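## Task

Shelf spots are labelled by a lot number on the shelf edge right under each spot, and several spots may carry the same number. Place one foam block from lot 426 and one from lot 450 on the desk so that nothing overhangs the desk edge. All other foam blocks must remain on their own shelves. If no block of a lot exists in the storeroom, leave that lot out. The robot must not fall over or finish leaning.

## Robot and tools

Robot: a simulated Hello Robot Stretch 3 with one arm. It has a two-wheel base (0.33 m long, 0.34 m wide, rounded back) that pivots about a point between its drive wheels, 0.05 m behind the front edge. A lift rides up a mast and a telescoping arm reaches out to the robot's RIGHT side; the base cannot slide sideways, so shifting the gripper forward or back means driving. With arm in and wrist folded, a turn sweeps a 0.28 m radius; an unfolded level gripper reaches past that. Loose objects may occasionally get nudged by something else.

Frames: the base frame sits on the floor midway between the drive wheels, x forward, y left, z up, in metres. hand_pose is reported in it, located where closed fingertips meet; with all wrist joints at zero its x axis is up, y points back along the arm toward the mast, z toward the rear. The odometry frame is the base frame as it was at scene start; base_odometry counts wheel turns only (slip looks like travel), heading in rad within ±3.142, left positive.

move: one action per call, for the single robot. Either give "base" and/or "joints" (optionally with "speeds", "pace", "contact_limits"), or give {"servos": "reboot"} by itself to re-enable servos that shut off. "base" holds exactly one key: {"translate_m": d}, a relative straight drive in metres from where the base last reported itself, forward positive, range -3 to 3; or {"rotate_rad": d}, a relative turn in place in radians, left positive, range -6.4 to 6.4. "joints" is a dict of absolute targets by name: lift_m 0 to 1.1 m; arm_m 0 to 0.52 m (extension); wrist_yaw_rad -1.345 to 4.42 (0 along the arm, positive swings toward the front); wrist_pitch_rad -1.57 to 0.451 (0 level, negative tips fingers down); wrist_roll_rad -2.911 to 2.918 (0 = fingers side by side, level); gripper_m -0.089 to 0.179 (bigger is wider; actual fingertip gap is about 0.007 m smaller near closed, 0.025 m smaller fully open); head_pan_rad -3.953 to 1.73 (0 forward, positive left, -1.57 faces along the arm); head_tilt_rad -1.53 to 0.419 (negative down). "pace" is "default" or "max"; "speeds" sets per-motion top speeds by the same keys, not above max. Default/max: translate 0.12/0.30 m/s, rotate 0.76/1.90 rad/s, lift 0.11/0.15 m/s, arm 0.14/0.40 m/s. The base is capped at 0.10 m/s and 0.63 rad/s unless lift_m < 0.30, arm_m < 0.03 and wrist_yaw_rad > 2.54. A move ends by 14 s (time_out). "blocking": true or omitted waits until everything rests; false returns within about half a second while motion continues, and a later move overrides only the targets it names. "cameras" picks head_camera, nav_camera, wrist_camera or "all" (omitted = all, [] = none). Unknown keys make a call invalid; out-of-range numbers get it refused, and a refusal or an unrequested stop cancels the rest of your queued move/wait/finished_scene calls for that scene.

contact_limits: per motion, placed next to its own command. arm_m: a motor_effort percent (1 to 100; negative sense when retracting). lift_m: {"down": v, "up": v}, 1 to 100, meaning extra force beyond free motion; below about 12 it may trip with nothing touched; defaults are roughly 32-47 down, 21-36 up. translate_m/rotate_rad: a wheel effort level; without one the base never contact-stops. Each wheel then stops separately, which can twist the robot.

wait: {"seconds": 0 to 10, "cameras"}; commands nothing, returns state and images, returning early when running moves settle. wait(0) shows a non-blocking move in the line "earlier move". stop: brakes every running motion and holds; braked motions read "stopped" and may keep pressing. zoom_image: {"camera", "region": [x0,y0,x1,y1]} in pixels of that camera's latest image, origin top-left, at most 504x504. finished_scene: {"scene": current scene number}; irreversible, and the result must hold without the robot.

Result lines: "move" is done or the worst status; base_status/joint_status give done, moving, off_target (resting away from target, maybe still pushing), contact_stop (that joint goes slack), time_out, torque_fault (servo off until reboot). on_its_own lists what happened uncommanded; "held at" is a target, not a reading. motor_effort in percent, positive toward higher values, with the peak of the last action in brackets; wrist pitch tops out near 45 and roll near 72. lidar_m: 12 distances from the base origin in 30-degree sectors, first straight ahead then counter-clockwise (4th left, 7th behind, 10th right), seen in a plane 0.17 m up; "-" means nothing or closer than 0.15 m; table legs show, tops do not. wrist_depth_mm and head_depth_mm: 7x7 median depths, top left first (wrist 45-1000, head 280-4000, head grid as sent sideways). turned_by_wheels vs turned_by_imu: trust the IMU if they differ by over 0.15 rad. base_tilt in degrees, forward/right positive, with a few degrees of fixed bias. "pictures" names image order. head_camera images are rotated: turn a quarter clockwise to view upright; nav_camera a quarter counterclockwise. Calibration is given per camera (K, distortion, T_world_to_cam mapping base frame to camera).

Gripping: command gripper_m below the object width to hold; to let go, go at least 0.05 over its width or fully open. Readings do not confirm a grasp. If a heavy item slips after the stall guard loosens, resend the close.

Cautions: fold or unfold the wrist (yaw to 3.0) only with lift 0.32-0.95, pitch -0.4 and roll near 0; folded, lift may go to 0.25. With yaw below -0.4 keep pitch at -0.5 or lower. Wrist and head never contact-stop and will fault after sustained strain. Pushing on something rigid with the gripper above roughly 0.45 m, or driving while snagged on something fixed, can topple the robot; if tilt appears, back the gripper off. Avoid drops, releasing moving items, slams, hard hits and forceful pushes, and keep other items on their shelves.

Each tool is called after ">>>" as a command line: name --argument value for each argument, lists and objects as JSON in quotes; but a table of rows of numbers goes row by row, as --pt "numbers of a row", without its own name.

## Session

>>> move --joints '{"head_pan_rad":-1.57,"head_tilt_rad":-0.3}' --pace "max" --cameras '["nav_camera"]'

>>> move --joints '{"head_pan_rad":0,"head_tilt_rad":-0.3}' --pace "max" --cameras '["nav_camera"]'

>>> move --joints '{"head_pan_rad":1.57,"head_tilt_rad":-0.3}' --pace "max" --cameras '["nav_camera"]'

>>> move --joints '{"head_pan_rad":-3.1,"head_tilt_rad":-0.3}' --pace "max" --cameras '["nav_camera"]'

Scene clock: 2.07 s.
move: done
base_odometry: x=+0.000 y=+0.000 heading=+0.000
turned_by_wheels: +0.000
turned_by_imu: +0.000
base_tilt: forward=-0.3 right=-1.2
lidar_m: 0.84 0.77 0.78 0.96 1.17 1.16 1.57 1.48 1.13 1.38 3.09 1.31
head_depth_mm: 1527 1563 1601 1649 1345 925 1252 / 1668 1727 1764 1824 1342 1010 1552 / 1852 1920 1966 2016 1330 1769 1551 / 2068 2156 2244 2234 1316 1917 1529 / 2386 2485 2579 2524 1613 1988 1532 / 2746 2910 3061 3037 2679 1980 1517 / 2778 2872 3037 3133 2765 1975 1514
base_status: not commanded
joint_positions: lift_m=+0.306 arm_m=+0.001 wrist_yaw_rad=+2.853 wrist_pitch_rad=-0.337 wrist_roll_rad=+0.000 gripper_m=+0.037 head_pan_rad=-1.578 head_tilt_rad=-0.301
joint_status: all done
measured_speeds: translate_m=+0.000 rotate_rad=+0.000 lift_m=+0.000 arm_m=+0.000 wrist_yaw_rad=+0.000 wrist_pitch_rad=+0.000 wrist_roll_rad=+0.000 head_pan_rad=+0.024 head_tilt_rad=+0.000
motor_effort: left_wheel=-0.1(0.5) right_wheel=+0.2(1.2) lift_m=+26.5(27.3) arm_m=-11.3(11.3) wrist_yaw_rad=+0.3(2.2) wrist_pitch_rad=+2.1(2.2) wrist_roll_rad=+0.0(0.3) gripper_m=+0.2(1.0) head_pan_rad=+3.5(5.8) head_tilt_rad=-2.2(6.4)
hand_pose: x=+0.0453 y=+0.0786 z=+0.3376 quat_wxyz=(+0.218, +0.707, +0.017, +0.673) (m; base frame)
wrist_depth_mm: 133 - - - - - - / 136 - - - - - - / 144 - - - - - - / 156 186 868 868 832 - - / 169 180 733 670 666 684 660 / 574 193 126 565 129 573 571 / 503 205 315 495 482 490 490
pictures: nav_camera (sideways)
camera_calibration:
nav_camera: T_world_to_cam=[[0.0150433, -0.271494, 0.962323, -1.20956], [-0.999882, -0.00698234, 0.0136605, 0.0384447], [0.00301052, -0.962415, -0.271567, 0.306656], [0, 0, 0, 1]] pos_world=[0.0557128, -0.0329901, 1.24674]

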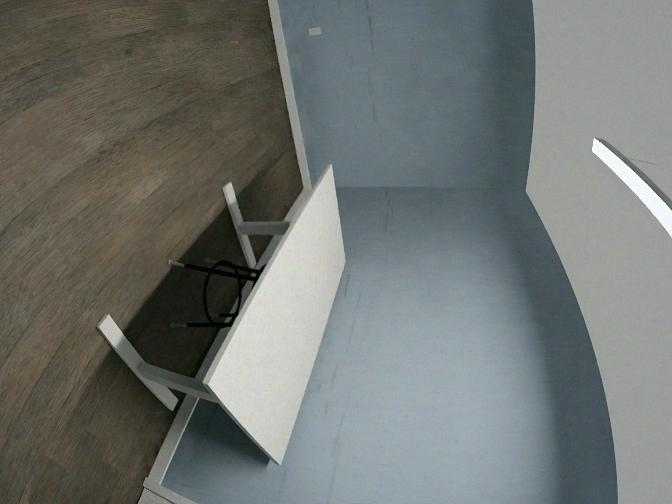

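Scene clock: 4.13 s.
move: done
base_odometry: x=+0.000 y=+0.000 heading=+0.000
turned_by_wheels: +0.000
turned_by_imu: +0.000
base_tilt: forward=-0.2 right=-1.2
lidar_m: 0.84 0.77 0.78 0.96 1.17 1.17 1.58 1.48 1.13 1.37 3.08 1.31
head_depth_mm: 1098 1185 1275 1396 1508 1650 1564 / 997 1063 1135 1214 1309 1424 1483 / 906 959 1018 1081 1158 1241 1344 / 832 877 925 981 1041 1106 1187 / 772 807 849 892 940 999 1062 / 716 747 782 820 860 907 959 / 668 696 724 756 801 842 891
base_status: not commanded
joint_positions: lift_m=+0.306 arm_m=+0.001 wrist_yaw_rad=+2.853 wrist_pitch_rad=-0.337 wrist_roll_rad=+0.000 gripper_m=+0.037 head_pan_rad=+0.008 head_tilt_rad=-0.301
joint_status: all done
measured_speeds: translate_m=+0.000 rotate_rad=+0.000 lift_m=+0.000 arm_m=+0.000 wrist_yaw_rad=+0.000 wrist_pitch_rad=+0.000 wrist_roll_rad=+0.000 head_pan_rad=-0.024 head_tilt_rad=+0.000
motor_effort: left_wheel=-0.3(0.8) right_wheel=+0.5(1.2) lift_m=+25.8(27.1) arm_m=-12.5(13.0) wrist_yaw_rad=+0.0(1.9) wrist_pitch_rad=+2.1(2.2) wrist_roll_rad=-0.3(0.3) gripper_m=+0.3(0.9) head_pan_rad=-2.4(5.5) head_tilt_rad=-0.4(4.4)
hand_pose: x=+0.0453 y=+0.0786 z=+0.3376 quat_wxyz=(+0.218, +0.707, +0.017, +0.673) (m; base frame)
wrist_depth_mm: 134 - - - - - - / 136 - - - - - - / 144 - - - - - - / 155 186 887 880 819 - - / 169 181 723 668 664 686 654 / 572 193 126 560 129 577 566 / 512 205 313 496 482 490 490
pictures: nav_camera (sideways)
camera_calibration:
nav_camera: T_world_to_cam=[[0.271239, 0.0192763, 0.962319, -1.21113], [0.0225402, -0.999652, 0.013671, 0.0322761], [0.962248, 0.0179828, -0.271579, 0.300809], [0, 0, 0, 1]] pos_world=[0.038325, 0.0502016, 1.24674]

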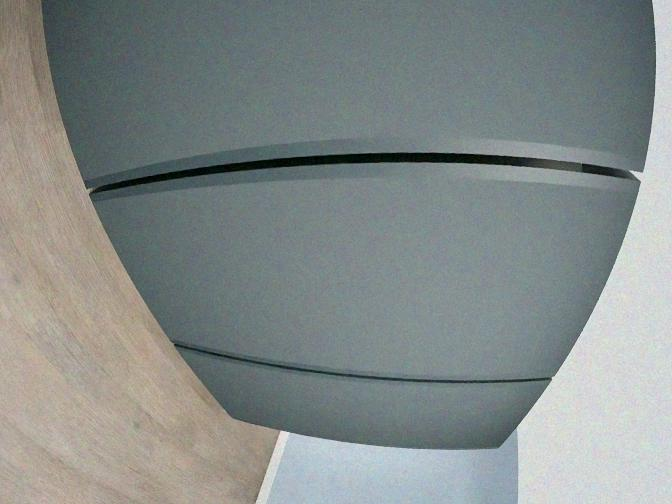

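Scene clock: 6.20 s.
move: done
base_odometry: x=+0.000 y=+0.000 heading=+0.000
turned_by_wheels: +0.000
turned_by_imu: +0.000
base_tilt: forward=-0.1 right=-1.2
lidar_m: 0.84 0.77 0.78 0.96 1.17 1.16 1.57 1.48 1.13 1.38 3.09 1.31
head_depth_mm: 765 785 807 829 854 883 916 / 844 867 893 925 954 995 1030 / 933 970 1003 1046 1087 1134 1178 / 1057 1096 1145 1188 1240 1307 1367 / 1174 1221 1286 1350 1418 1504 1508 / 1293 1313 1439 1446 1547 1660 1487 / 1425 1469 1547 1567 1641 1648 1428
base_status: not commanded
joint_positions: lift_m=+0.306 arm_m=+0.001 wrist_yaw_rad=+2.853 wrist_pitch_rad=-0.337 wrist_roll_rad=+0.000 gripper_m=+0.037 head_pan_rad=+1.578 head_tilt_rad=-0.301
joint_status: all done
measured_speeds: translate_m=+0.000 rotate_rad=+0.000 lift_m=+0.000 arm_m=+0.000 wrist_yaw_rad=+0.000 wrist_pitch_rad=+0.000 wrist_roll_rad=+0.000 head_pan_rad=-0.024 head_tilt_rad=+0.000
motor_effort: left_wheel=-0.2(0.6) right_wheel=+0.5(1.5) lift_m=+26.3(27.1) arm_m=-12.3(12.9) wrist_yaw_rad=-0.4(2.2) wrist_pitch_rad=+2.0(2.1) wrist_roll_rad=+0.1(0.3) gripper_m=+0.2(1.2) head_pan_rad=-3.3(6.9) head_tilt_rad=+2.1(5.7)
hand_pose: x=+0.0453 y=+0.0786 z=+0.3376 quat_wxyz=(+0.218, +0.707, +0.017, +0.673) (m; base frame)
wrist_depth_mm: 133 - - - - - - / 137 - - - - - - / 145 - - - - - - / 155 186 879 869 812 - - / 169 181 730 671 663 689 651 / 570 193 126 562 129 574 569 / 505 204 314 500 483 497 498
pictures: nav_camera (sideways)
camera_calibration:
nav_camera: T_world_to_cam=[[-0.0190593, 0.271256, 0.962319, -1.20934], [0.999671, 0.0217129, 0.0136787, 0.0262288], [-0.0171843, 0.962262, -0.27158, 0.306827], [0, 0, 0, 1]] pos_world=[-0.0439968, 0.0322231, 1.24674]

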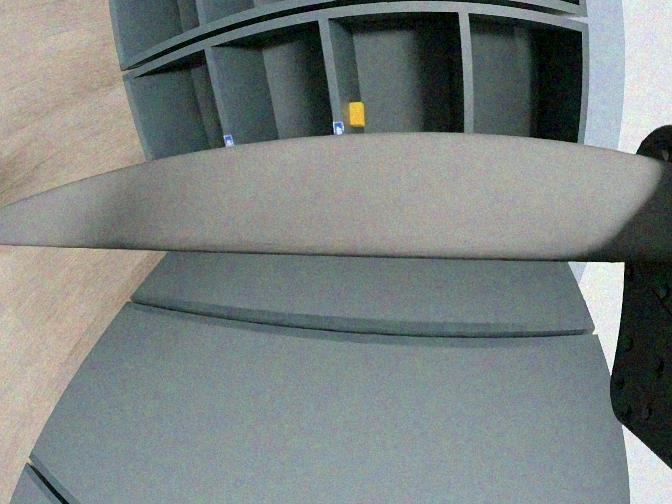

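Scene clock: 9.40 s.
move: done
base_odometry: x=+0.000 y=+0.000 heading=+0.000
turned_by_wheels: +0.000
turned_by_imu: +0.000
base_tilt: forward=-0.4 right=-1.2
lidar_m: 0.84 0.77 0.78 0.96 1.17 1.17 1.58 1.49 1.13 1.38 3.09 1.31
head_depth_mm: 1475 1570 1687 1751 1775 1764 1472 / 1382 1435 1534 1621 1682 1829 1555 / 1791 1892 1982 2083 2167 1781 1545 / 1658 1735 1820 1942 2059 2011 1542 / 1514 1597 1668 1756 1847 1898 1527 / 1410 1461 1530 1615 1681 1774 1524 / 1321 1376 1425 1500 1567 1643 1526
base_status: not commanded
joint_positions: lift_m=+0.306 arm_m=+0.001 wrist_yaw_rad=+2.853 wrist_pitch_rad=-0.337 wrist_roll_rad=+0.000 gripper_m=+0.037 head_pan_rad=-3.108 head_tilt_rad=-0.301
joint_status: all done
measured_speeds: translate_m=+0.000 rotate_rad=+0.000 lift_m=+0.000 arm_m=+0.000 wrist_yaw_rad=+0.000 wrist_pitch_rad=+0.000 wrist_roll_rad=+0.000 head_pan_rad=+0.024 head_tilt_rad=+0.000
motor_effort: left_wheel=-0.2(0.9) right_wheel=+0.2(1.3) lift_m=+26.8(27.4) arm_m=-12.0(12.9) wrist_yaw_rad=-1.0(2.2) wrist_pitch_rad=+2.0(2.2) wrist_roll_rad=-0.1(0.3) gripper_m=+0.5(1.0) head_pan_rad=+3.5(6.2) head_tilt_rad=+4.8(9.0)
hand_pose: x=+0.0453 y=+0.0786 z=+0.3376 quat_wxyz=(+0.218, +0.707, +0.017, +0.673) (m; base frame)
wrist_depth_mm: 133 - - - - - - / 136 - - - - - - / 144 - - - - - - / 156 186 878 870 823 - - / 170 181 732 670 672 686 655 / 567 194 126 563 128 575 573 / 506 205 313 501 477 494 494
pictures: nav_camera (sideways)
camera_calibration:
nav_camera: T_world_to_cam=[[-0.270656, -0.0261623, 0.962321, -1.2078], [-0.0479369, 0.998757, 0.0136704, 0.0326531], [-0.961482, -0.0424307, -0.271573, 0.312596], [0, 0, 0, 1]] pos_world=[-0.024779, -0.0509478, 1.24674]

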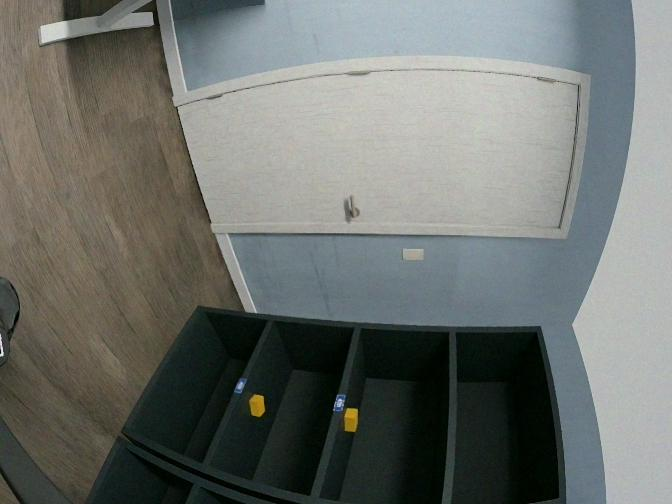

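>>> move --joints '{"head_pan_rad":-3.75,"head_tilt_rad":-0.3}' --pace "max" --cameras '["nav_camera","head_camera"]'

>>> zoom_image --camera "head_camera" --region '[360, 130, 680, 350]'

>>> zoom_image --camera "nav_camera" --region '[180, 130, 400, 290]'

Scene clock: 17.23 s.
move: done
base_odometry: x=+0.000 y=+0.000 heading=+0.000
turned_by_wheels: +0.000
turned_by_imu: +0.000
base_tilt: forward=-0.3 right=-1.4
lidar_m: 0.84 0.77 0.78 0.96 1.17 1.17 1.58 1.48 1.13 1.38 3.09 1.31
head_depth_mm: 1329 1373 1446 1480 1580 1342 - / 1335 1406 1489 1526 1621 1396 1460 / 1015 1065 1113 1172 1280 1354 1402 / 1451 1492 1581 1618 1630 1671 1409 / 1485 1540 1632 1650 1708 1728 1470 / 1511 1583 1701 1724 1685 1800 1484 / 1553 1626 1707 1701 1671 1801 1522
base_status: not commanded
joint_positions: lift_m=+0.306 arm_m=+0.001 wrist_yaw_rad=+2.853 wrist_pitch_rad=-0.337 wrist_roll_rad=+0.000 gripper_m=+0.037 head_pan_rad=-3.764 head_tilt_rad=-0.300
joint_status: all done
measured_speeds: all 0
motor_effort: left_wheel=-0.3(0.6) right_wheel=+0.1(1.4) lift_m=+25.9(26.6) arm_m=-12.2(12.4) wrist_yaw_rad=+0.2(1.8) wrist_pitch_rad=+2.0(2.1) wrist_roll_rad=+0.1(0.3) gripper_m=+0.4(0.8) head_pan_rad=-0.6(4.4) head_tilt_rad=+5.4(7.7)
hand_pose: x=+0.0453 y=+0.0786 z=+0.3376 quat_wxyz=(+0.218, +0.707, +0.017, +0.673) (m; base frame)
wrist_depth_mm: 133 - - - - - - / 136 - - - - - - / 144 - - - - - - / 156 187 883 862 829 - - / 170 181 727 664 673 695 655 / 566 193 126 562 128 575 569 / 504 205 313 501 481 492 493
pictures: head_camera (sideways), nav_camera (sideways)
camera_calibration:
head_camera: T_world_to_cam=[[0.225751, -0.104903, -0.96852, 1.27466], [-0.614384, -0.786874, -0.0579778, 0.0788992], [-0.756022, 0.608132, -0.242088, 0.275236], [0, 0, 0, 1]] pos_world=[-0.0311985, 0.0284198, 1.30574]
nav_camera: T_world_to_cam=[[-0.229362, 0.143462, 0.962711, -1.20863], [0.570901, 0.820905, 0.0136846, 0.0289046], [-0.788331, 0.552751, -0.270187, 0.309746], [0, 0, 0, 1]] pos_world=[-0.0495322, -0.0215484, 1.24685]

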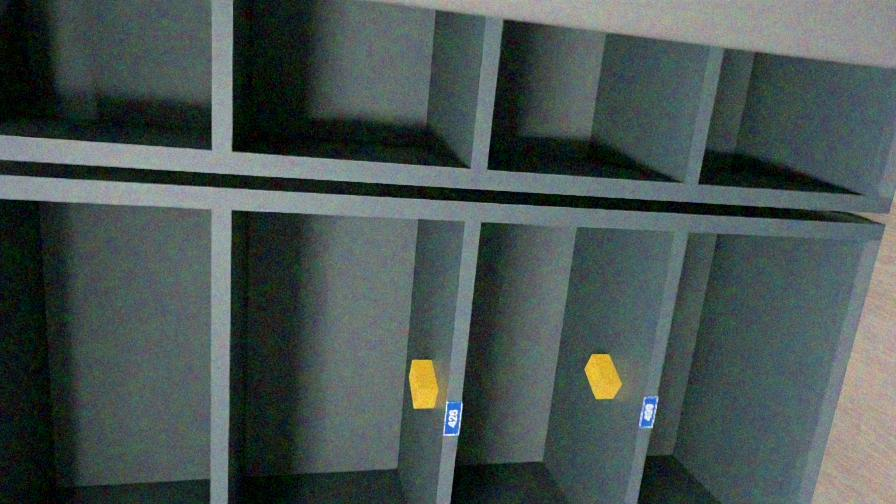

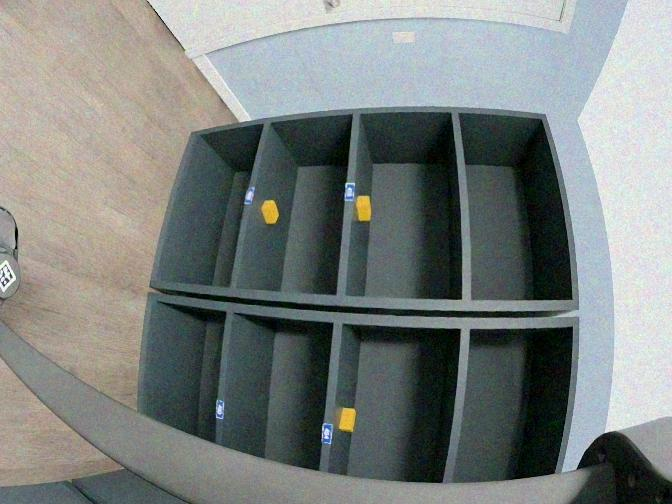

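Scaled by 1.575 from the camera's 896x504 image, which has a finer 1280x720 frame.

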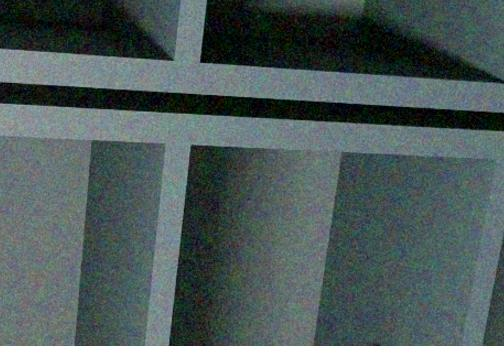

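Scaled by 2.291 from the camera's 672x504 image, which has a finer 792x594 frame.

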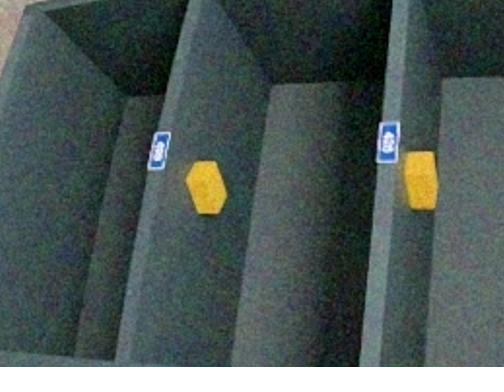

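>>> zoom_image --camera "head_camera" --region '[420, 390, 490, 450]'

>>> zoom_image --camera "head_camera" --region '[610, 380, 680, 440]'

>>> zoom_image --camera "nav_camera" --region '[200, 390, 360, 450]'

>>> move --joints '{"head_pan_rad":1.73,"head_tilt_rad":-0.35}' --pace "max" --cameras '["nav_camera","head_camera"]'

Scaled by 7.200 from the camera's 896x504 image, which has a finer 1280x720 frame.

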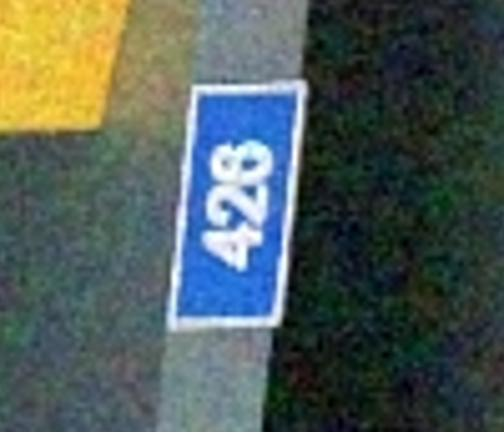

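Scaled by 7.200 from the camera's 896x504 image, which has a finer 1280x720 frame.

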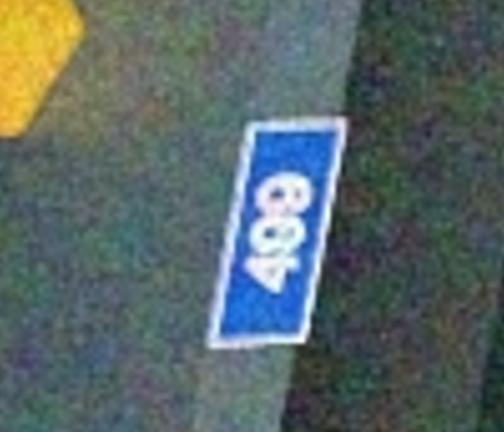

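Scaled by 3.150 from the camera's 672x504 image, which has a finer 792x594 frame.

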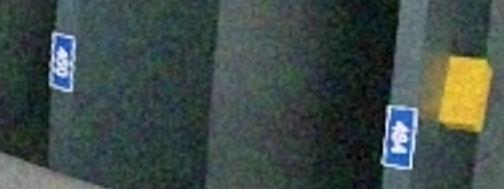

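Scene clock: 26.73 s.
move: done
base_odometry: x=+0.000 y=+0.000 heading=+0.000
turned_by_wheels: +0.000
turned_by_imu: +0.000
base_tilt: forward=-0.3 right=-1.3
lidar_m: 0.84 0.77 0.78 0.96 1.17 1.16 1.57 1.48 1.13 1.38 3.09 1.31
head_depth_mm: 919 944 963 998 1035 1046 1081 / 1050 1078 1112 1147 1180 1225 1272 / 1163 1222 1283 1340 1420 1491 1438 / 1346 1373 1460 1473 1520 1632 1465 / 1460 1527 1630 1716 1547 1757 1471 / 1415 1466 1575 - - - - / - - - - - - -
base_status: not commanded
joint_positions: lift_m=+0.306 arm_m=+0.001 wrist_yaw_rad=+2.853 wrist_pitch_rad=-0.337 wrist_roll_rad=+0.000 gripper_m=+0.037 head_pan_rad=+1.790 head_tilt_rad=-0.349
joint_status: all done
joint sent to its limit — head_pan_rad, upper limit.
measured_speeds: all 0
motor_effort: left_wheel=-0.2(0.6) right_wheel=-0.2(1.2) lift_m=+26.4(27.1) arm_m=-11.8(12.5) wrist_yaw_rad=+0.6(1.8) wrist_pitch_rad=+2.0(2.1) wrist_roll_rad=+0.0(0.3) gripper_m=+0.8(1.2) head_pan_rad=+23.0(36.3) head_tilt_rad=-3.9(6.2)
hand_pose: x=+0.0453 y=+0.0786 z=+0.3376 quat_wxyz=(+0.218, +0.707, +0.017, +0.673) (m; base frame)
wrist_depth_mm: 133 - - - - - - / 137 - - - - - - / 145 - - - - - - / 155 186 880 859 834 - - / 169 181 729 672 663 674 663 / 566 192 126 559 129 583 564 / 504 205 313 496 483 491 489
pictures: head_camera (sideways), nav_camera (sideways)
camera_calibration:
head_camera: T_world_to_cam=[[0.108707, -0.274909, -0.955305, 1.25808], [-0.98183, -0.18006, -0.0599092, 0.083605], [-0.155542, 0.944459, -0.289487, 0.333325], [0, 0, 0, 1]] pos_world=[-0.00282941, 0.0460984, 1.30335]
nav_camera: T_world_to_cam=[[-0.0856182, 0.30579, 0.948241, -1.19054], [0.972582, 0.232202, 0.0129351, 0.0274119], [-0.216228, 0.92335, -0.317287, 0.367504], [0, 0, 0, 1]] pos_world=[-0.0491277, 0.0183561, 1.24517]

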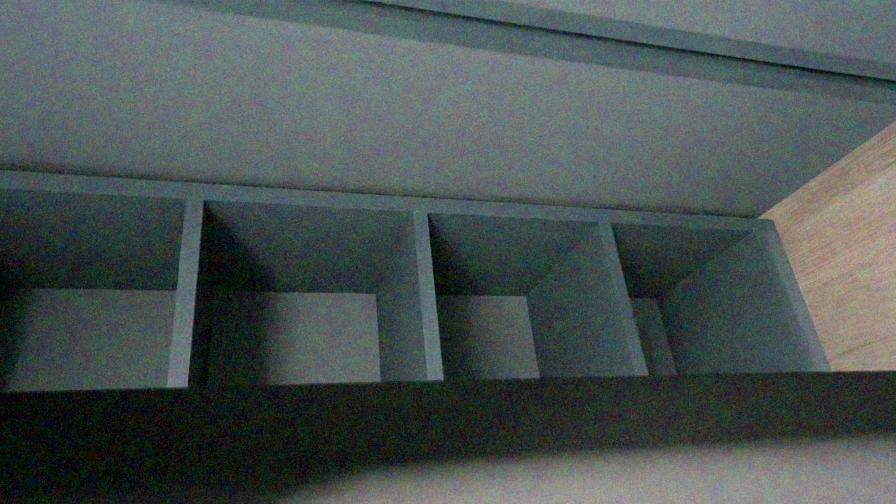

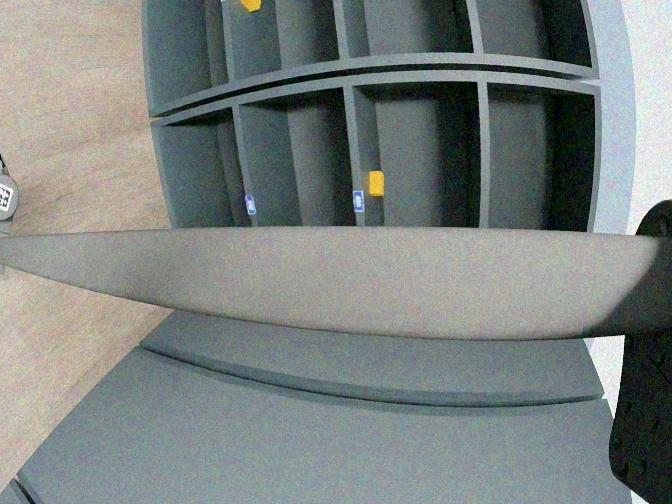

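>>> zoom_image --camera "nav_camera" --region '[236, 186, 276, 222]'

Scaled by 12.600 from the camera's 672x504 image, which has a finer 792x594 frame.

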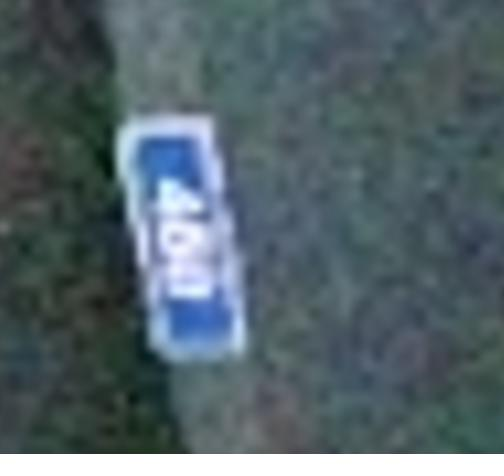

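>>> move --base '{"rotate_rad":-0.157}' --joints '{"lift_m":0.28}' --pace "max" --cameras '[]'

>>> move --base '{"translate_m":-0.9}' --pace "max" --cameras '[]'

>>> move --base '{"rotate_rad":-2.33}' --joints '{"head_pan_rad":-1.57,"head_tilt_rad":-0.35}' --cameras '["nav_camera","head_camera"]'

Scene clock: 65.43 s.
move: done
base_odometry: x=+0.000 y=+0.000 heading=-0.157
turned_by_wheels: -0.157
turned_by_imu: -0.154
base_tilt: forward=-0.4 right=-1.3
lidar_m: 0.92 0.77 0.77 0.87 1.36 1.16 1.57 1.49 1.13 1.37 2.01 1.69
head_depth_mm: 748 771 800 830 859 898 935 / 822 850 881 918 955 1005 1053 / 902 945 995 1038 1098 1139 1202 / 1016 1065 1124 1177 1241 1315 1381 / 1141 1206 1269 1348 1447 1533 1467 / 1220 1265 1390 1448 1539 1652 1444 / 1407 1464 1572 - - - -
base_status: done
joint_positions: lift_m=+0.280 arm_m=+0.001 wrist_yaw_rad=+2.853 wrist_pitch_rad=-0.339 wrist_roll_rad=+0.000 gripper_m=+0.037 head_pan_rad=+1.713 head_tilt_rad=-0.351
joint_status: all done
measured_speeds: all 0
motor_effort: left_wheel=+4.9(13.1) right_wheel=-7.3(14.3) lift_m=+25.7(25.8) arm_m=-11.2(12.2) wrist_yaw_rad=-0.6(1.3) wrist_pitch_rad=+2.2(2.4) wrist_roll_rad=+0.0(0.3) gripper_m=+0.3(0.9) head_pan_rad=-2.9(3.7) head_tilt_rad=-3.2(4.1)
hand_pose: x=+0.0452 y=+0.0785 z=+0.3109 quat_wxyz=(+0.218, +0.707, +0.018, +0.673) (m; base frame)
wrist_depth_mm: 133 - - - - - - / 136 - - - - - - / 145 - - - - - - / 156 186 819 814 795 764 707 / 170 181 688 632 622 644 642 / 541 193 126 531 129 540 539 / 474 207 285 451 452 462 463
pictures: none
No camera images: "cameras" was empty.

Scene clock: 69.80 s.
move: done
base_odometry: x=-0.889 y=+0.140 heading=-0.156
turned_by_wheels: +0.000
turned_by_imu: +0.000
base_tilt: forward=-0.5 right=-1.3
lidar_m: 1.64 1.38 1.37 0.62 0.70 0.95 0.68 0.89 0.89 1.00 1.20 2.98
head_depth_mm: 1287 1257 1364 1238 1442 1309 1428 / 1263 992 1445 1049 1504 1128 1390 / 1134 1022 1311 1081 1410 1125 1266 / 543 575 619 661 704 760 838 / 518 564 599 635 659 727 789 / 527 654 706 760 634 891 864 / 474 751 808 - - - -
base_status: done
joint_positions: lift_m=+0.280 arm_m=+0.001 wrist_yaw_rad=+2.853 wrist_pitch_rad=-0.339 wrist_roll_rad=+0.000 gripper_m=+0.037 head_pan_rad=+1.713 head_tilt_rad=-0.351
joint_status: not commanded
measured_speeds: all 0
motor_effort: left_wheel=+0.3(14.3) right_wheel=-10.6(14.8) lift_m=+25.5(29.5) arm_m=-12.4(12.8) wrist_yaw_rad=-1.0(2.2) wrist_pitch_rad=+2.3(2.4) wrist_roll_rad=-0.2(0.3) gripper_m=+0.5(1.0) head_pan_rad=-2.6(3.6) head_tilt_rad=-1.0(3.5)
hand_pose: x=+0.0452 y=+0.0785 z=+0.3109 quat_wxyz=(+0.218, +0.707, +0.018, +0.673) (m; base frame)
wrist_depth_mm: 133 - - - - - - / 136 - - - - - - / 144 158 - - - - - / 156 169 779 826 809 790 794 / 167 179 683 630 625 652 636 / - 193 126 535 128 541 541 / 474 206 285 454 453 462 459
pictures: none
No camera images: "cameras" was empty.

Scene clock: 74.17 s.
move: done
base_odometry: x=-0.889 y=+0.140 heading=-2.486
turned_by_wheels: -2.330
turned_by_imu: -2.292
base_tilt: forward=-0.3 right=-1.2
lidar_m: 0.89 0.92 1.20 1.69 1.95 1.43 1.37 1.34 0.63 0.95 0.68 0.94
head_depth_mm: 425 843 894 935 660 941 886 / 432 843 892 935 656 1045 880 / 439 843 893 932 649 1037 877 / 404 841 889 931 618 1036 872 / 407 840 891 933 604 1028 868 / 414 841 889 926 633 1023 865 / 423 837 887 928 627 1022 858
base_status: done
joint_positions: lift_m=+0.280 arm_m=+0.001 wrist_yaw_rad=+2.853 wrist_pitch_rad=-0.339 wrist_roll_rad=+0.000 gripper_m=+0.037 head_pan_rad=-1.571 head_tilt_rad=-0.351
joint_status: all done
measured_speeds: all 0
motor_effort: left_wheel=+8.1(12.0) right_wheel=-9.7(14.1) lift_m=+24.1(25.8) arm_m=-12.0(13.4) wrist_yaw_rad=-0.1(1.8) wrist_pitch_rad=+2.3(2.5) wrist_roll_rad=-0.2(0.3) gripper_m=+0.2(1.1) head_pan_rad=+3.0(5.8) head_tilt_rad=+1.2(3.2)
hand_pose: x=+0.0452 y=+0.0785 z=+0.3109 quat_wxyz=(+0.218, +0.707, +0.018, +0.673) (m; base frame)
wrist_depth_mm: 133 - - - - - - / 137 - - - - - 843 / 145 - - - - - 921 / 156 186 820 813 811 806 788 / 171 180 677 623 625 651 639 / 536 193 126 525 129 535 535 / 474 207 284 456 456 463 463
pictures: head_camera (sideways), nav_camera (sideways)
camera_calibration:
head_camera: T_world_to_cam=[[-0.046183, 0.293511, -0.954839, 1.25848], [0.997476, -0.0380496, -0.0599414, 0.071611], [-0.0539247, -0.955198, -0.291013, 0.334717], [0, 0, 0, 1]] pos_world=[0.00473963, -0.0469323, 1.30335]
nav_camera: T_world_to_cam=[[0.016973, -0.318599, 0.947738, -1.19056], [-0.999806, -0.0148863, 0.0129012, 0.0394341], [0.00999797, -0.947773, -0.31879, 0.36805], [0, 0, 0, 1]] pos_world=[0.0559541, -0.0298978, 1.24516]

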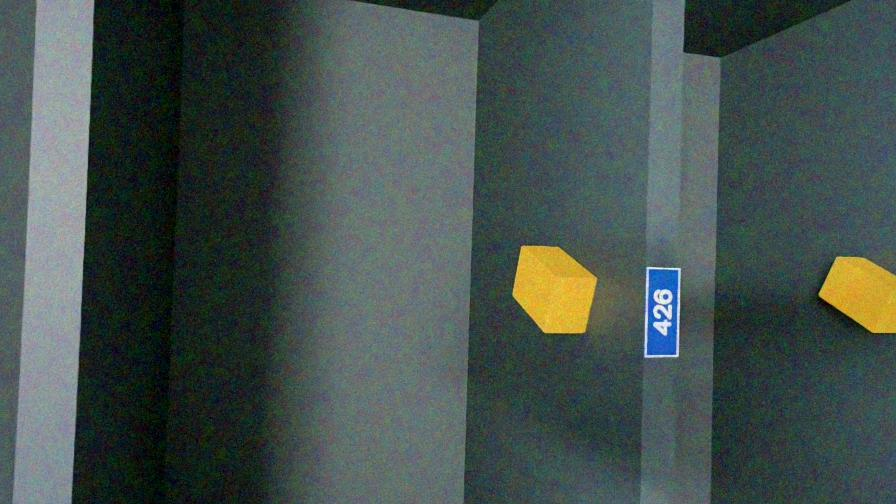

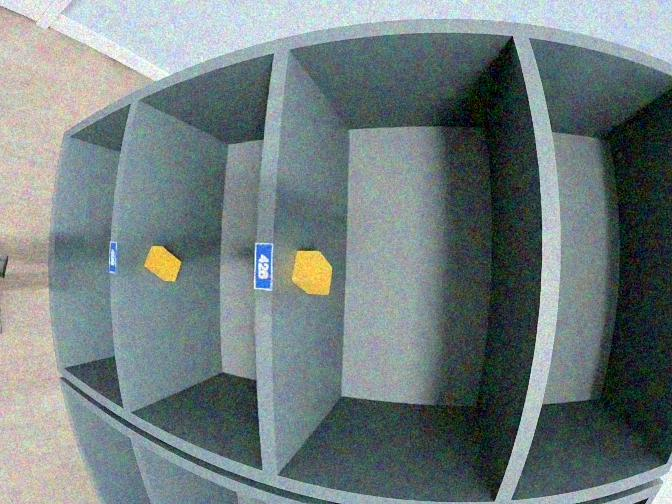

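>>> zoom_image --camera "head_camera" --region '[485, 220, 625, 360]'

>>> move --joints '{"lift_m":0.60,"wrist_pitch_rad":-0.4}' --pace "max" --cameras '[]'

>>> move --joints '{"wrist_yaw_rad":0.0,"gripper_m":0.17}' --cameras '[]'

>>> move --joints '{"lift_m":1.09,"wrist_pitch_rad":-0.6}'

Scaled by 3.600 from the camera's 896x504 image, which has a finer 1280x720 frame.

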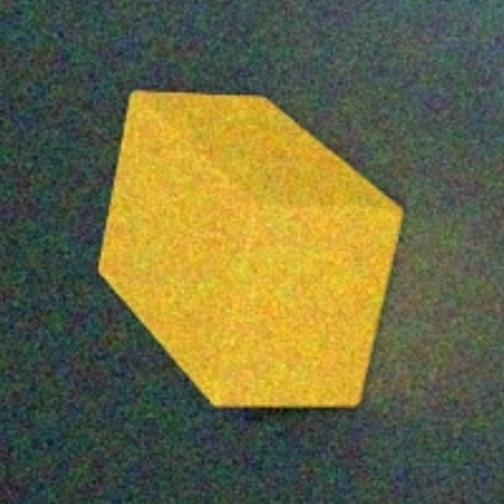

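Scene clock: 92.03 s.
move: done
base_odometry: x=-0.889 y=+0.140 heading=-2.486
turned_by_wheels: +0.000
turned_by_imu: +0.000
base_tilt: forward=-0.3 right=-1.2
lidar_m: 0.89 0.93 1.20 1.69 1.95 1.43 1.38 1.35 0.63 0.95 0.68 0.94
head_depth_mm: 427 840 892 934 661 945 886 / 432 844 895 932 656 1049 881 / 439 843 893 932 648 1038 879 / 403 840 894 932 617 1033 873 / 408 843 889 932 605 1029 865 / 415 838 887 927 632 1024 864 / 423 837 887 926 627 1016 861
base_status: not commanded
joint_positions: lift_m=+0.600 arm_m=+0.001 wrist_yaw_rad=+2.853 wrist_pitch_rad=-0.413 wrist_roll_rad=+0.000 gripper_m=+0.037 head_pan_rad=-1.570 head_tilt_rad=-0.351
joint_status: all done
measured_speeds: all 0
motor_effort: left_wheel=+8.1(8.6) right_wheel=-10.3(10.7) lift_m=+26.2(33.6) arm_m=-11.9(12.2) wrist_yaw_rad=-1.0(1.7) wrist_pitch_rad=+2.1(4.0) wrist_roll_rad=+0.1(0.4) gripper_m=+0.4(0.9) head_pan_rad=+3.1(4.0) head_tilt_rad=+4.3(4.8)
hand_pose: x=+0.0428 y=+0.0701 z=+0.6138 quat_wxyz=(+0.243, +0.705, +0.044, +0.664) (m; base frame)
wrist_depth_mm: 133 - - - - - - / 138 - - - - - - / 150 - - - - - - / 163 182 - - - - - / - 191 - - - - 977 / 898 207 126 856 129 874 862 / 784 776 733 782 758 765 768
pictures: none
No camera images: "cameras" was empty.

Scene clock: 94.47 s.
move: done
base_odometry: x=-0.889 y=+0.140 heading=-2.486
turned_by_wheels: +0.000
turned_by_imu: +0.000
base_tilt: forward=-0.3 right=-1.1
lidar_m: 0.89 0.93 1.20 1.69 1.95 1.42 1.37 1.34 0.63 0.95 0.68 0.94
head_depth_mm: 425 843 894 937 662 943 889 / 432 846 894 935 655 1048 883 / 439 841 894 932 648 1041 880 / 404 840 891 931 617 1039 873 / 407 837 891 926 605 1025 866 / 415 839 890 926 632 1024 863 / 423 839 888 926 628 1020 862
base_status: not commanded
joint_positions: lift_m=+0.600 arm_m=+0.001 wrist_yaw_rad=+0.003 wrist_pitch_rad=-0.413 wrist_roll_rad=+0.000 gripper_m=+0.170 head_pan_rad=-1.570 head_tilt_rad=-0.350
joint_status: all done
measured_speeds: all 0
motor_effort: left_wheel=+7.2(8.3) right_wheel=-9.8(10.3) lift_m=+24.0(26.8) arm_m=-10.4(11.8) wrist_yaw_rad=-3.5(6.4) wrist_pitch_rad=+2.0(2.1) wrist_roll_rad=-0.2(0.3) gripper_m=+0.8(82.8) head_pan_rad=+3.7(3.9) head_tilt_rad=+5.4(5.7)
hand_pose: x=-0.0208 y=-0.3705 z=+0.6138 quat_wxyz=(+0.693, +0.146, -0.691, -0.144) (m; base frame)
wrist_depth_mm: - - - - - - - / - - - - - - - / - - - - - - - / - - - - - - - / - 144 - - - - - / - 124 - - - 133 - / - - - - - - 106
pictures: none
No camera images: "cameras" was empty.

Scene clock: 99.77 s.
move: done
base_odometry: x=-0.889 y=+0.140 heading=-2.486
turned_by_wheels: +0.000
turned_by_imu: +0.000
base_tilt: forward=-0.2 right=-1.1
lidar_m: 0.89 0.92 1.20 1.69 1.94 1.42 1.37 1.34 0.63 0.95 0.68 0.94
head_depth_mm: 424 846 876 - - - - / 431 845 879 - - - - / 438 842 878 - - - - / 404 841 891 940 - 533 799 / 406 840 888 931 606 1072 866 / 414 837 890 929 633 527 866 / 422 839 887 928 628 1018 863
base_status: not commanded
joint_positions: lift_m=+1.090 arm_m=+0.001 wrist_yaw_rad=+0.003 wrist_pitch_rad=-0.610 wrist_roll_rad=+0.000 gripper_m=+0.170 head_pan_rad=-1.570 head_tilt_rad=-0.350
joint_status: all done
measured_speeds: all 0
motor_effort: left_wheel=+7.9(8.4) right_wheel=-9.8(10.9) lift_m=+29.5(33.2) arm_m=-10.6(11.6) wrist_yaw_rad=-2.6(4.7) wrist_pitch_rad=+1.4(3.4) wrist_roll_rad=-0.1(0.3) gripper_m=+0.3(1.2) head_pan_rad=+3.3(3.8) head_tilt_rad=+4.7(6.0)
hand_pose: x=-0.0210 y=-0.3418 z=+1.0622 quat_wxyz=(+0.675, +0.213, -0.674, -0.212) (m; base frame)
wrist_depth_mm: - - - - - - - / - - - - - - - / - - - - - - - / - - - - - - - / - 143 - - - 140 - / - 124 - - - - - / 116 - - - - - 106
pictures: head_camera (sideways), nav_camera (sideways), wrist_camera
camera_calibration:
head_camera: T_world_to_cam=[[-0.0465033, 0.292841, -0.955029, 1.2587], [0.997516, -0.037033, -0.0599275, 0.0715387], [-0.0529169, -0.955444, -0.290392, 0.333894], [0, 0, 0, 1]] pos_world=[0.00484153, -0.0469342, 1.30335]
nav_camera: T_world_to_cam=[[0.0172931, -0.317955, 0.947948, -1.19083], [-0.999791, -0.015831, 0.0129289, 0.0394758], [0.0108962, -0.947974, -0.318162, 0.367208], [0, 0, 0, 1]] pos_world=[0.0560594, -0.0299015, 1.24517]
wrist_camera: T_world_to_cam=[[-0.998915, -0.0339503, -0.0318742, 0.00793317], [-0.00269245, 0.725425, -0.688296, 1.0116], [0.0464902, -0.687463, -0.72473, 0.701997], [0, 0, 0, 1]] pos_world=[-0.0219878, -0.250974, 1.20529]

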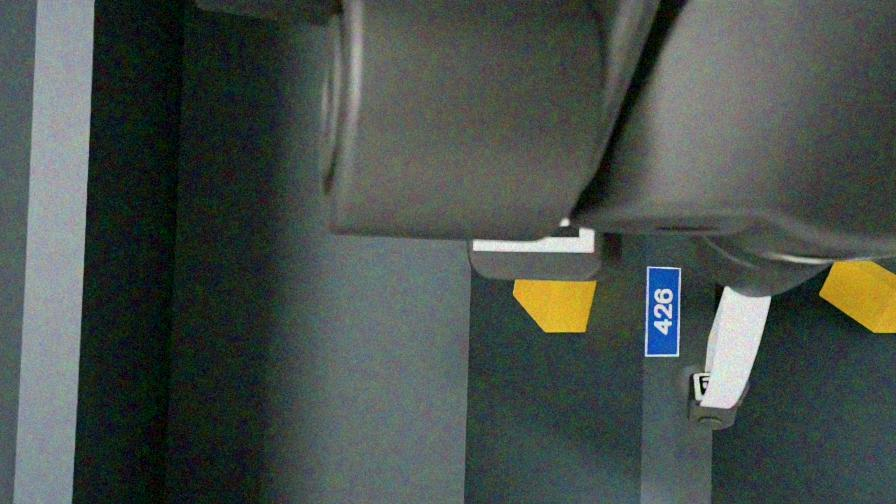

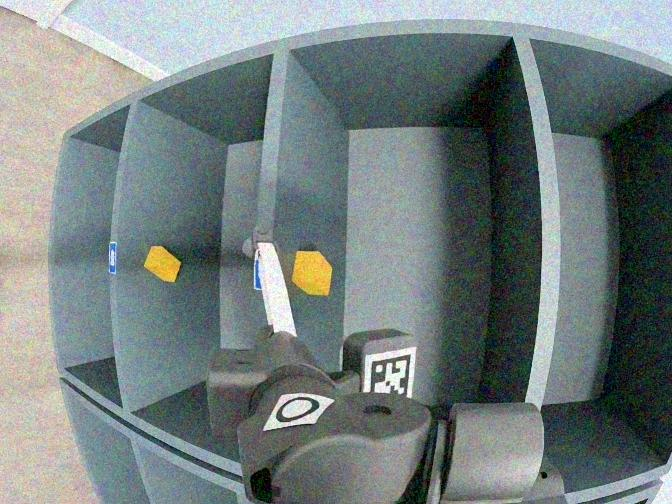

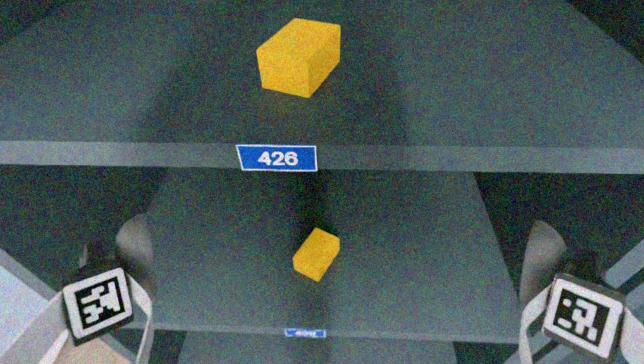

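>>> zoom_image --camera "wrist_camera" --region '[230, 0, 370, 110]'

Scaled by 3.600.

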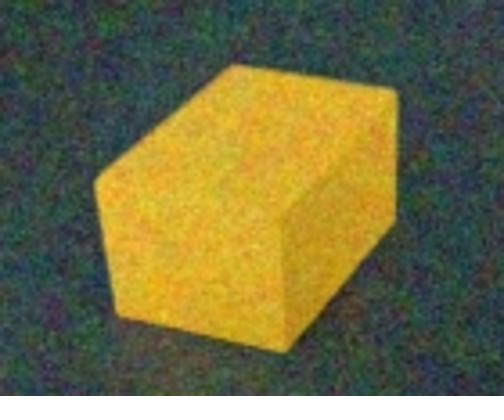

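>>> move --base '{"translate_m":0.11}' --joints '{"lift_m":1.1,"wrist_yaw_rad":-0.355}' --cameras '[]'

>>> move --joints '{"arm_m":0.22}' --contact_limits '{"arm_m":35}' --cameras '["wrist_camera"]'

Scene clock: 131.93 s.
move: done
base_odometry: x=-0.976 y=+0.073 heading=-2.486
turned_by_wheels: +0.000
turned_by_imu: +0.000
base_tilt: forward=-0.3 right=-1.2
lidar_m: 0.78 0.81 1.14 1.68 2.10 1.54 1.49 0.70 0.70 0.95 0.61 0.79
head_depth_mm: 424 844 - - - - - / 430 844 - - - - - / 437 844 - - - - - / 405 839 893 931 681 - - / 406 842 888 930 640 1026 862 / 414 841 892 928 632 1030 868 / 420 837 885 923 630 986 864
base_status: done
joint_positions: lift_m=+1.099 arm_m=+0.001 wrist_yaw_rad=-0.352 wrist_pitch_rad=-0.610 wrist_roll_rad=+0.000 gripper_m=+0.170 head_pan_rad=-1.570 head_tilt_rad=-0.350
joint_status: all done
joint sent to its limit — lift_m, upper limit.
measured_speeds: all 0
motor_effort: left_wheel=+2.5(11.6) right_wheel=+6.2(9.1) lift_m=+29.3(31.6) arm_m=-9.0(9.8) wrist_yaw_rad=-3.6(6.2) wrist_pitch_rad=+1.4(1.5) wrist_roll_rad=+0.1(0.3) gripper_m=+0.3(1.1) head_pan_rad=+2.8(3.7) head_tilt_rad=+4.5(6.1)
hand_pose: x=-0.0892 y=-0.3297 z=+1.0708 quat_wxyz=(+0.627, +0.091, -0.701, -0.328) (m; base frame)
wrist_depth_mm: - - - - - - - / - - 387 - - - - / - - - - - - - / - - 339 - 919 - - / - 143 - - - 140 - / - 124 - - - - - / - - - - - - 106
pictures: none
No camera images: "cameras" was empty.

Scene clock: 134.80 s.
move: done
base_odometry: x=-0.976 y=+0.073 heading=-2.486
turned_by_wheels: +0.000
turned_by_imu: +0.000
base_tilt: forward=-0.3 right=-1.3
lidar_m: 0.78 0.81 1.14 1.68 2.10 1.54 1.49 0.70 0.70 0.95 0.61 0.80
head_depth_mm: 425 758 910 940 625 1053 887 / 431 774 287 919 589 1045 878 / 438 805 292 330 583 1041 878 / 404 843 316 303 580 1038 873 / 406 836 890 929 639 1032 864 / 414 840 887 925 632 1023 863 / 421 836 891 917 627 982 859
base_status: not commanded
joint_positions: lift_m=+1.099 arm_m=+0.220 wrist_yaw_rad=-0.352 wrist_pitch_rad=-0.610 wrist_roll_rad=+0.000 gripper_m=+0.170 head_pan_rad=-1.570 head_tilt_rad=-0.350
joint_status: all done
measured_speeds: all 0
motor_effort: left_wheel=+3.0(3.3) right_wheel=+6.6(7.5) lift_m=+28.8(30.1) arm_m=+12.4(14.4) wrist_yaw_rad=-2.9(4.0) wrist_pitch_rad=+1.4(1.6) wrist_roll_rad=-0.1(0.3) gripper_m=+0.9(1.1) head_pan_rad=+2.4(3.6) head_tilt_rad=+4.7(5.7)
contact_limits: arm_m 35 (drawing in: default 31, maximum 55; extending or still: default 39, maximum 69)
hand_pose: x=-0.0892 y=-0.5490 z=+1.0707 quat_wxyz=(+0.627, +0.091, -0.701, -0.328) (m; base frame)
wrist_depth_mm: - - - - - - - / - - - - - - - / - - - - - - - / - - - - - - - / - 144 - - - - - / - 124 - - - - - / - - - - - - 106
pictures: wrist_camera
camera_calibration:
wrist_camera: T_world_to_cam=[[-0.948406, 0.31545, -0.0319101, 0.129353], [0.249798, 0.681432, -0.687932, 1.16553], [-0.195263, -0.66041, -0.725073, 0.562505], [0, 0, 0, 1]] pos_world=[-0.0586309, -0.463551, 1.21379]

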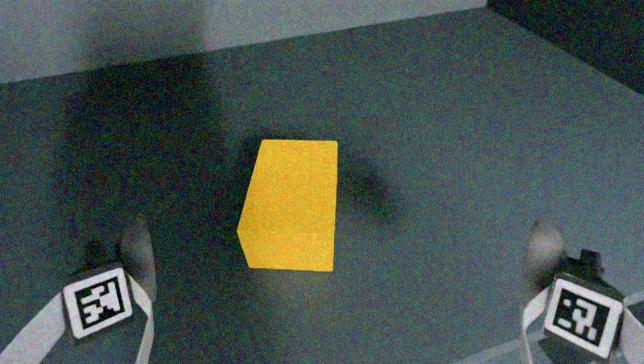

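>>> move --joints '{"arm_m":0.318}' --contact_limits '{"arm_m":35}' --cameras '["wrist_camera"]'

>>> move --joints '{"lift_m":1.03}' --contact_limits '{"lift_m":{"down":15}}' --cameras '["wrist_camera"]'

Scene clock: 148.73 s.
move: done
base_odometry: x=-0.976 y=+0.073 heading=-2.486
turned_by_wheels: +0.000
turned_by_imu: +0.000
base_tilt: forward=-0.3 right=-1.1
lidar_m: 0.78 0.81 1.14 1.68 2.10 1.54 1.48 0.70 0.70 0.95 0.61 0.80
head_depth_mm: 425 761 908 941 662 1054 883 / 432 780 381 933 653 1047 878 / 438 788 377 458 607 1044 876 / 404 843 399 448 645 1036 874 / 407 840 892 929 639 1030 869 / 414 839 890 927 633 1027 869 / 422 838 886 918 628 988 862
base_status: not commanded
joint_positions: lift_m=+1.099 arm_m=+0.318 wrist_yaw_rad=-0.352 wrist_pitch_rad=-0.610 wrist_roll_rad=+0.000 gripper_m=+0.170 head_pan_rad=-1.570 head_tilt_rad=-0.350
joint_status: all done
measured_speeds: all 0
motor_effort: left_wheel=+2.6(3.2) right_wheel=+6.7(7.3) lift_m=+27.9(29.0) arm_m=+12.9(14.4) wrist_yaw_rad=-2.2(3.8) wrist_pitch_rad=+1.4(1.6) wrist_roll_rad=-0.1(0.4) gripper_m=+0.4(1.2) head_pan_rad=+2.8(3.2) head_tilt_rad=+4.7(5.4)
contact_limits: arm_m 35 (drawing in: default 31, maximum 55; extending or still: default 39, maximum 69)
hand_pose: x=-0.0892 y=-0.6470 z=+1.0707 quat_wxyz=(+0.627, +0.091, -0.701, -0.328) (m; base frame)
wrist_depth_mm: 325 336 - - - - - / - - - - - - - / - - - - - - - / - - - - - - - / - 143 - - - - - / - 124 - 188 - - - / - - - 170 166 - 106
pictures: wrist_camera
camera_calibration:
wrist_camera: T_world_to_cam=[[-0.948406, 0.31545, -0.0319101, 0.160267], [0.249798, 0.681432, -0.687932, 1.23231], [-0.195263, -0.66041, -0.725073, 0.497785], [0, 0, 0, 1]] pos_world=[-0.0586309, -0.561551, 1.21379]

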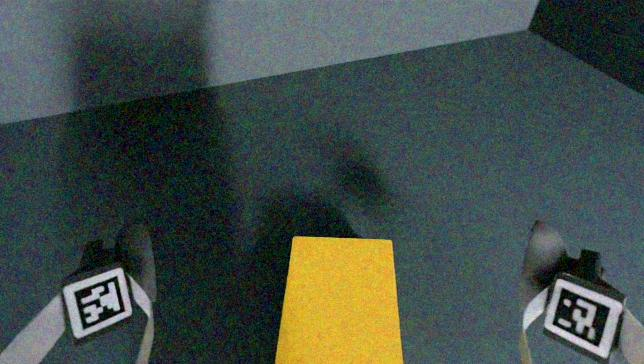

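Scene clock: 150.20 s.
move: done
base_odometry: x=-0.976 y=+0.073 heading=-2.486
turned_by_wheels: +0.000
turned_by_imu: +0.000
base_tilt: forward=-0.4 right=-1.2
lidar_m: 0.78 0.81 1.14 1.68 2.09 1.54 1.48 0.70 0.70 0.95 0.61 0.79
head_depth_mm: 425 845 888 - 659 1051 885 / 431 841 876 426 614 1048 881 / 438 842 869 382 556 1040 880 / 404 840 886 416 577 1034 875 / 407 842 888 927 639 1033 868 / 414 843 889 930 633 1029 862 / 423 838 888 919 628 979 860
base_status: not commanded
joint_positions: lift_m=+1.030 arm_m=+0.318 wrist_yaw_rad=-0.352 wrist_pitch_rad=-0.608 wrist_roll_rad=+0.000 gripper_m=+0.170 head_pan_rad=-1.570 head_tilt_rad=-0.350
joint_status: all done
measured_speeds: all 0
motor_effort: left_wheel=+3.0(3.1) right_wheel=+6.4(7.4) lift_m=+22.3(27.3) arm_m=+12.2(13.1) wrist_yaw_rad=-3.7(4.5) wrist_pitch_rad=+1.0(1.5) wrist_roll_rad=+0.3(0.4) gripper_m=+0.7(1.2) head_pan_rad=+2.7(3.1) head_tilt_rad=+4.6(5.7)
contact_limits: arm_m 35 (drawing in: default 31, maximum 55; extending or still: default 39, maximum 69); lift_m down 15 (down: maximum 72; up: maximum 65)
hand_pose: x=-0.0894 y=-0.6474 z=+1.0025 quat_wxyz=(+0.627, +0.090, -0.701, -0.327) (m; base frame)
wrist_depth_mm: 327 335 - - - - - / - - - - - - - / - - - - - - - / - - - 149 149 - - / - 144 - 134 130 - - / - 140 159 117 118 159 157 / 145 147 146 103 106 146 108
pictures: wrist_camera
camera_calibration:
wrist_camera: T_world_to_cam=[[-0.948403, 0.315467, -0.0318166, 0.158019], [0.249331, 0.680036, -0.689481, 1.18628], [-0.195872, -0.661839, -0.723604, 0.445605], [0, 0, 0, 1]] pos_world=[-0.0586298, -0.561648, 1.14539]

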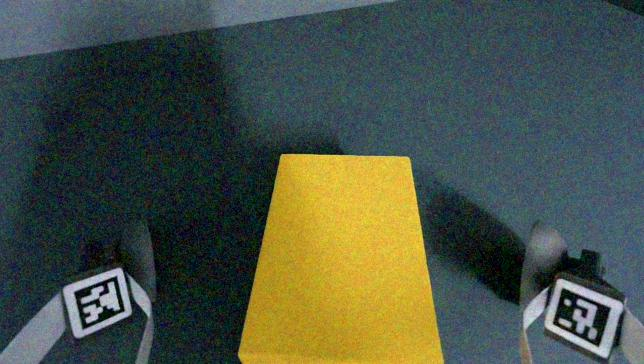

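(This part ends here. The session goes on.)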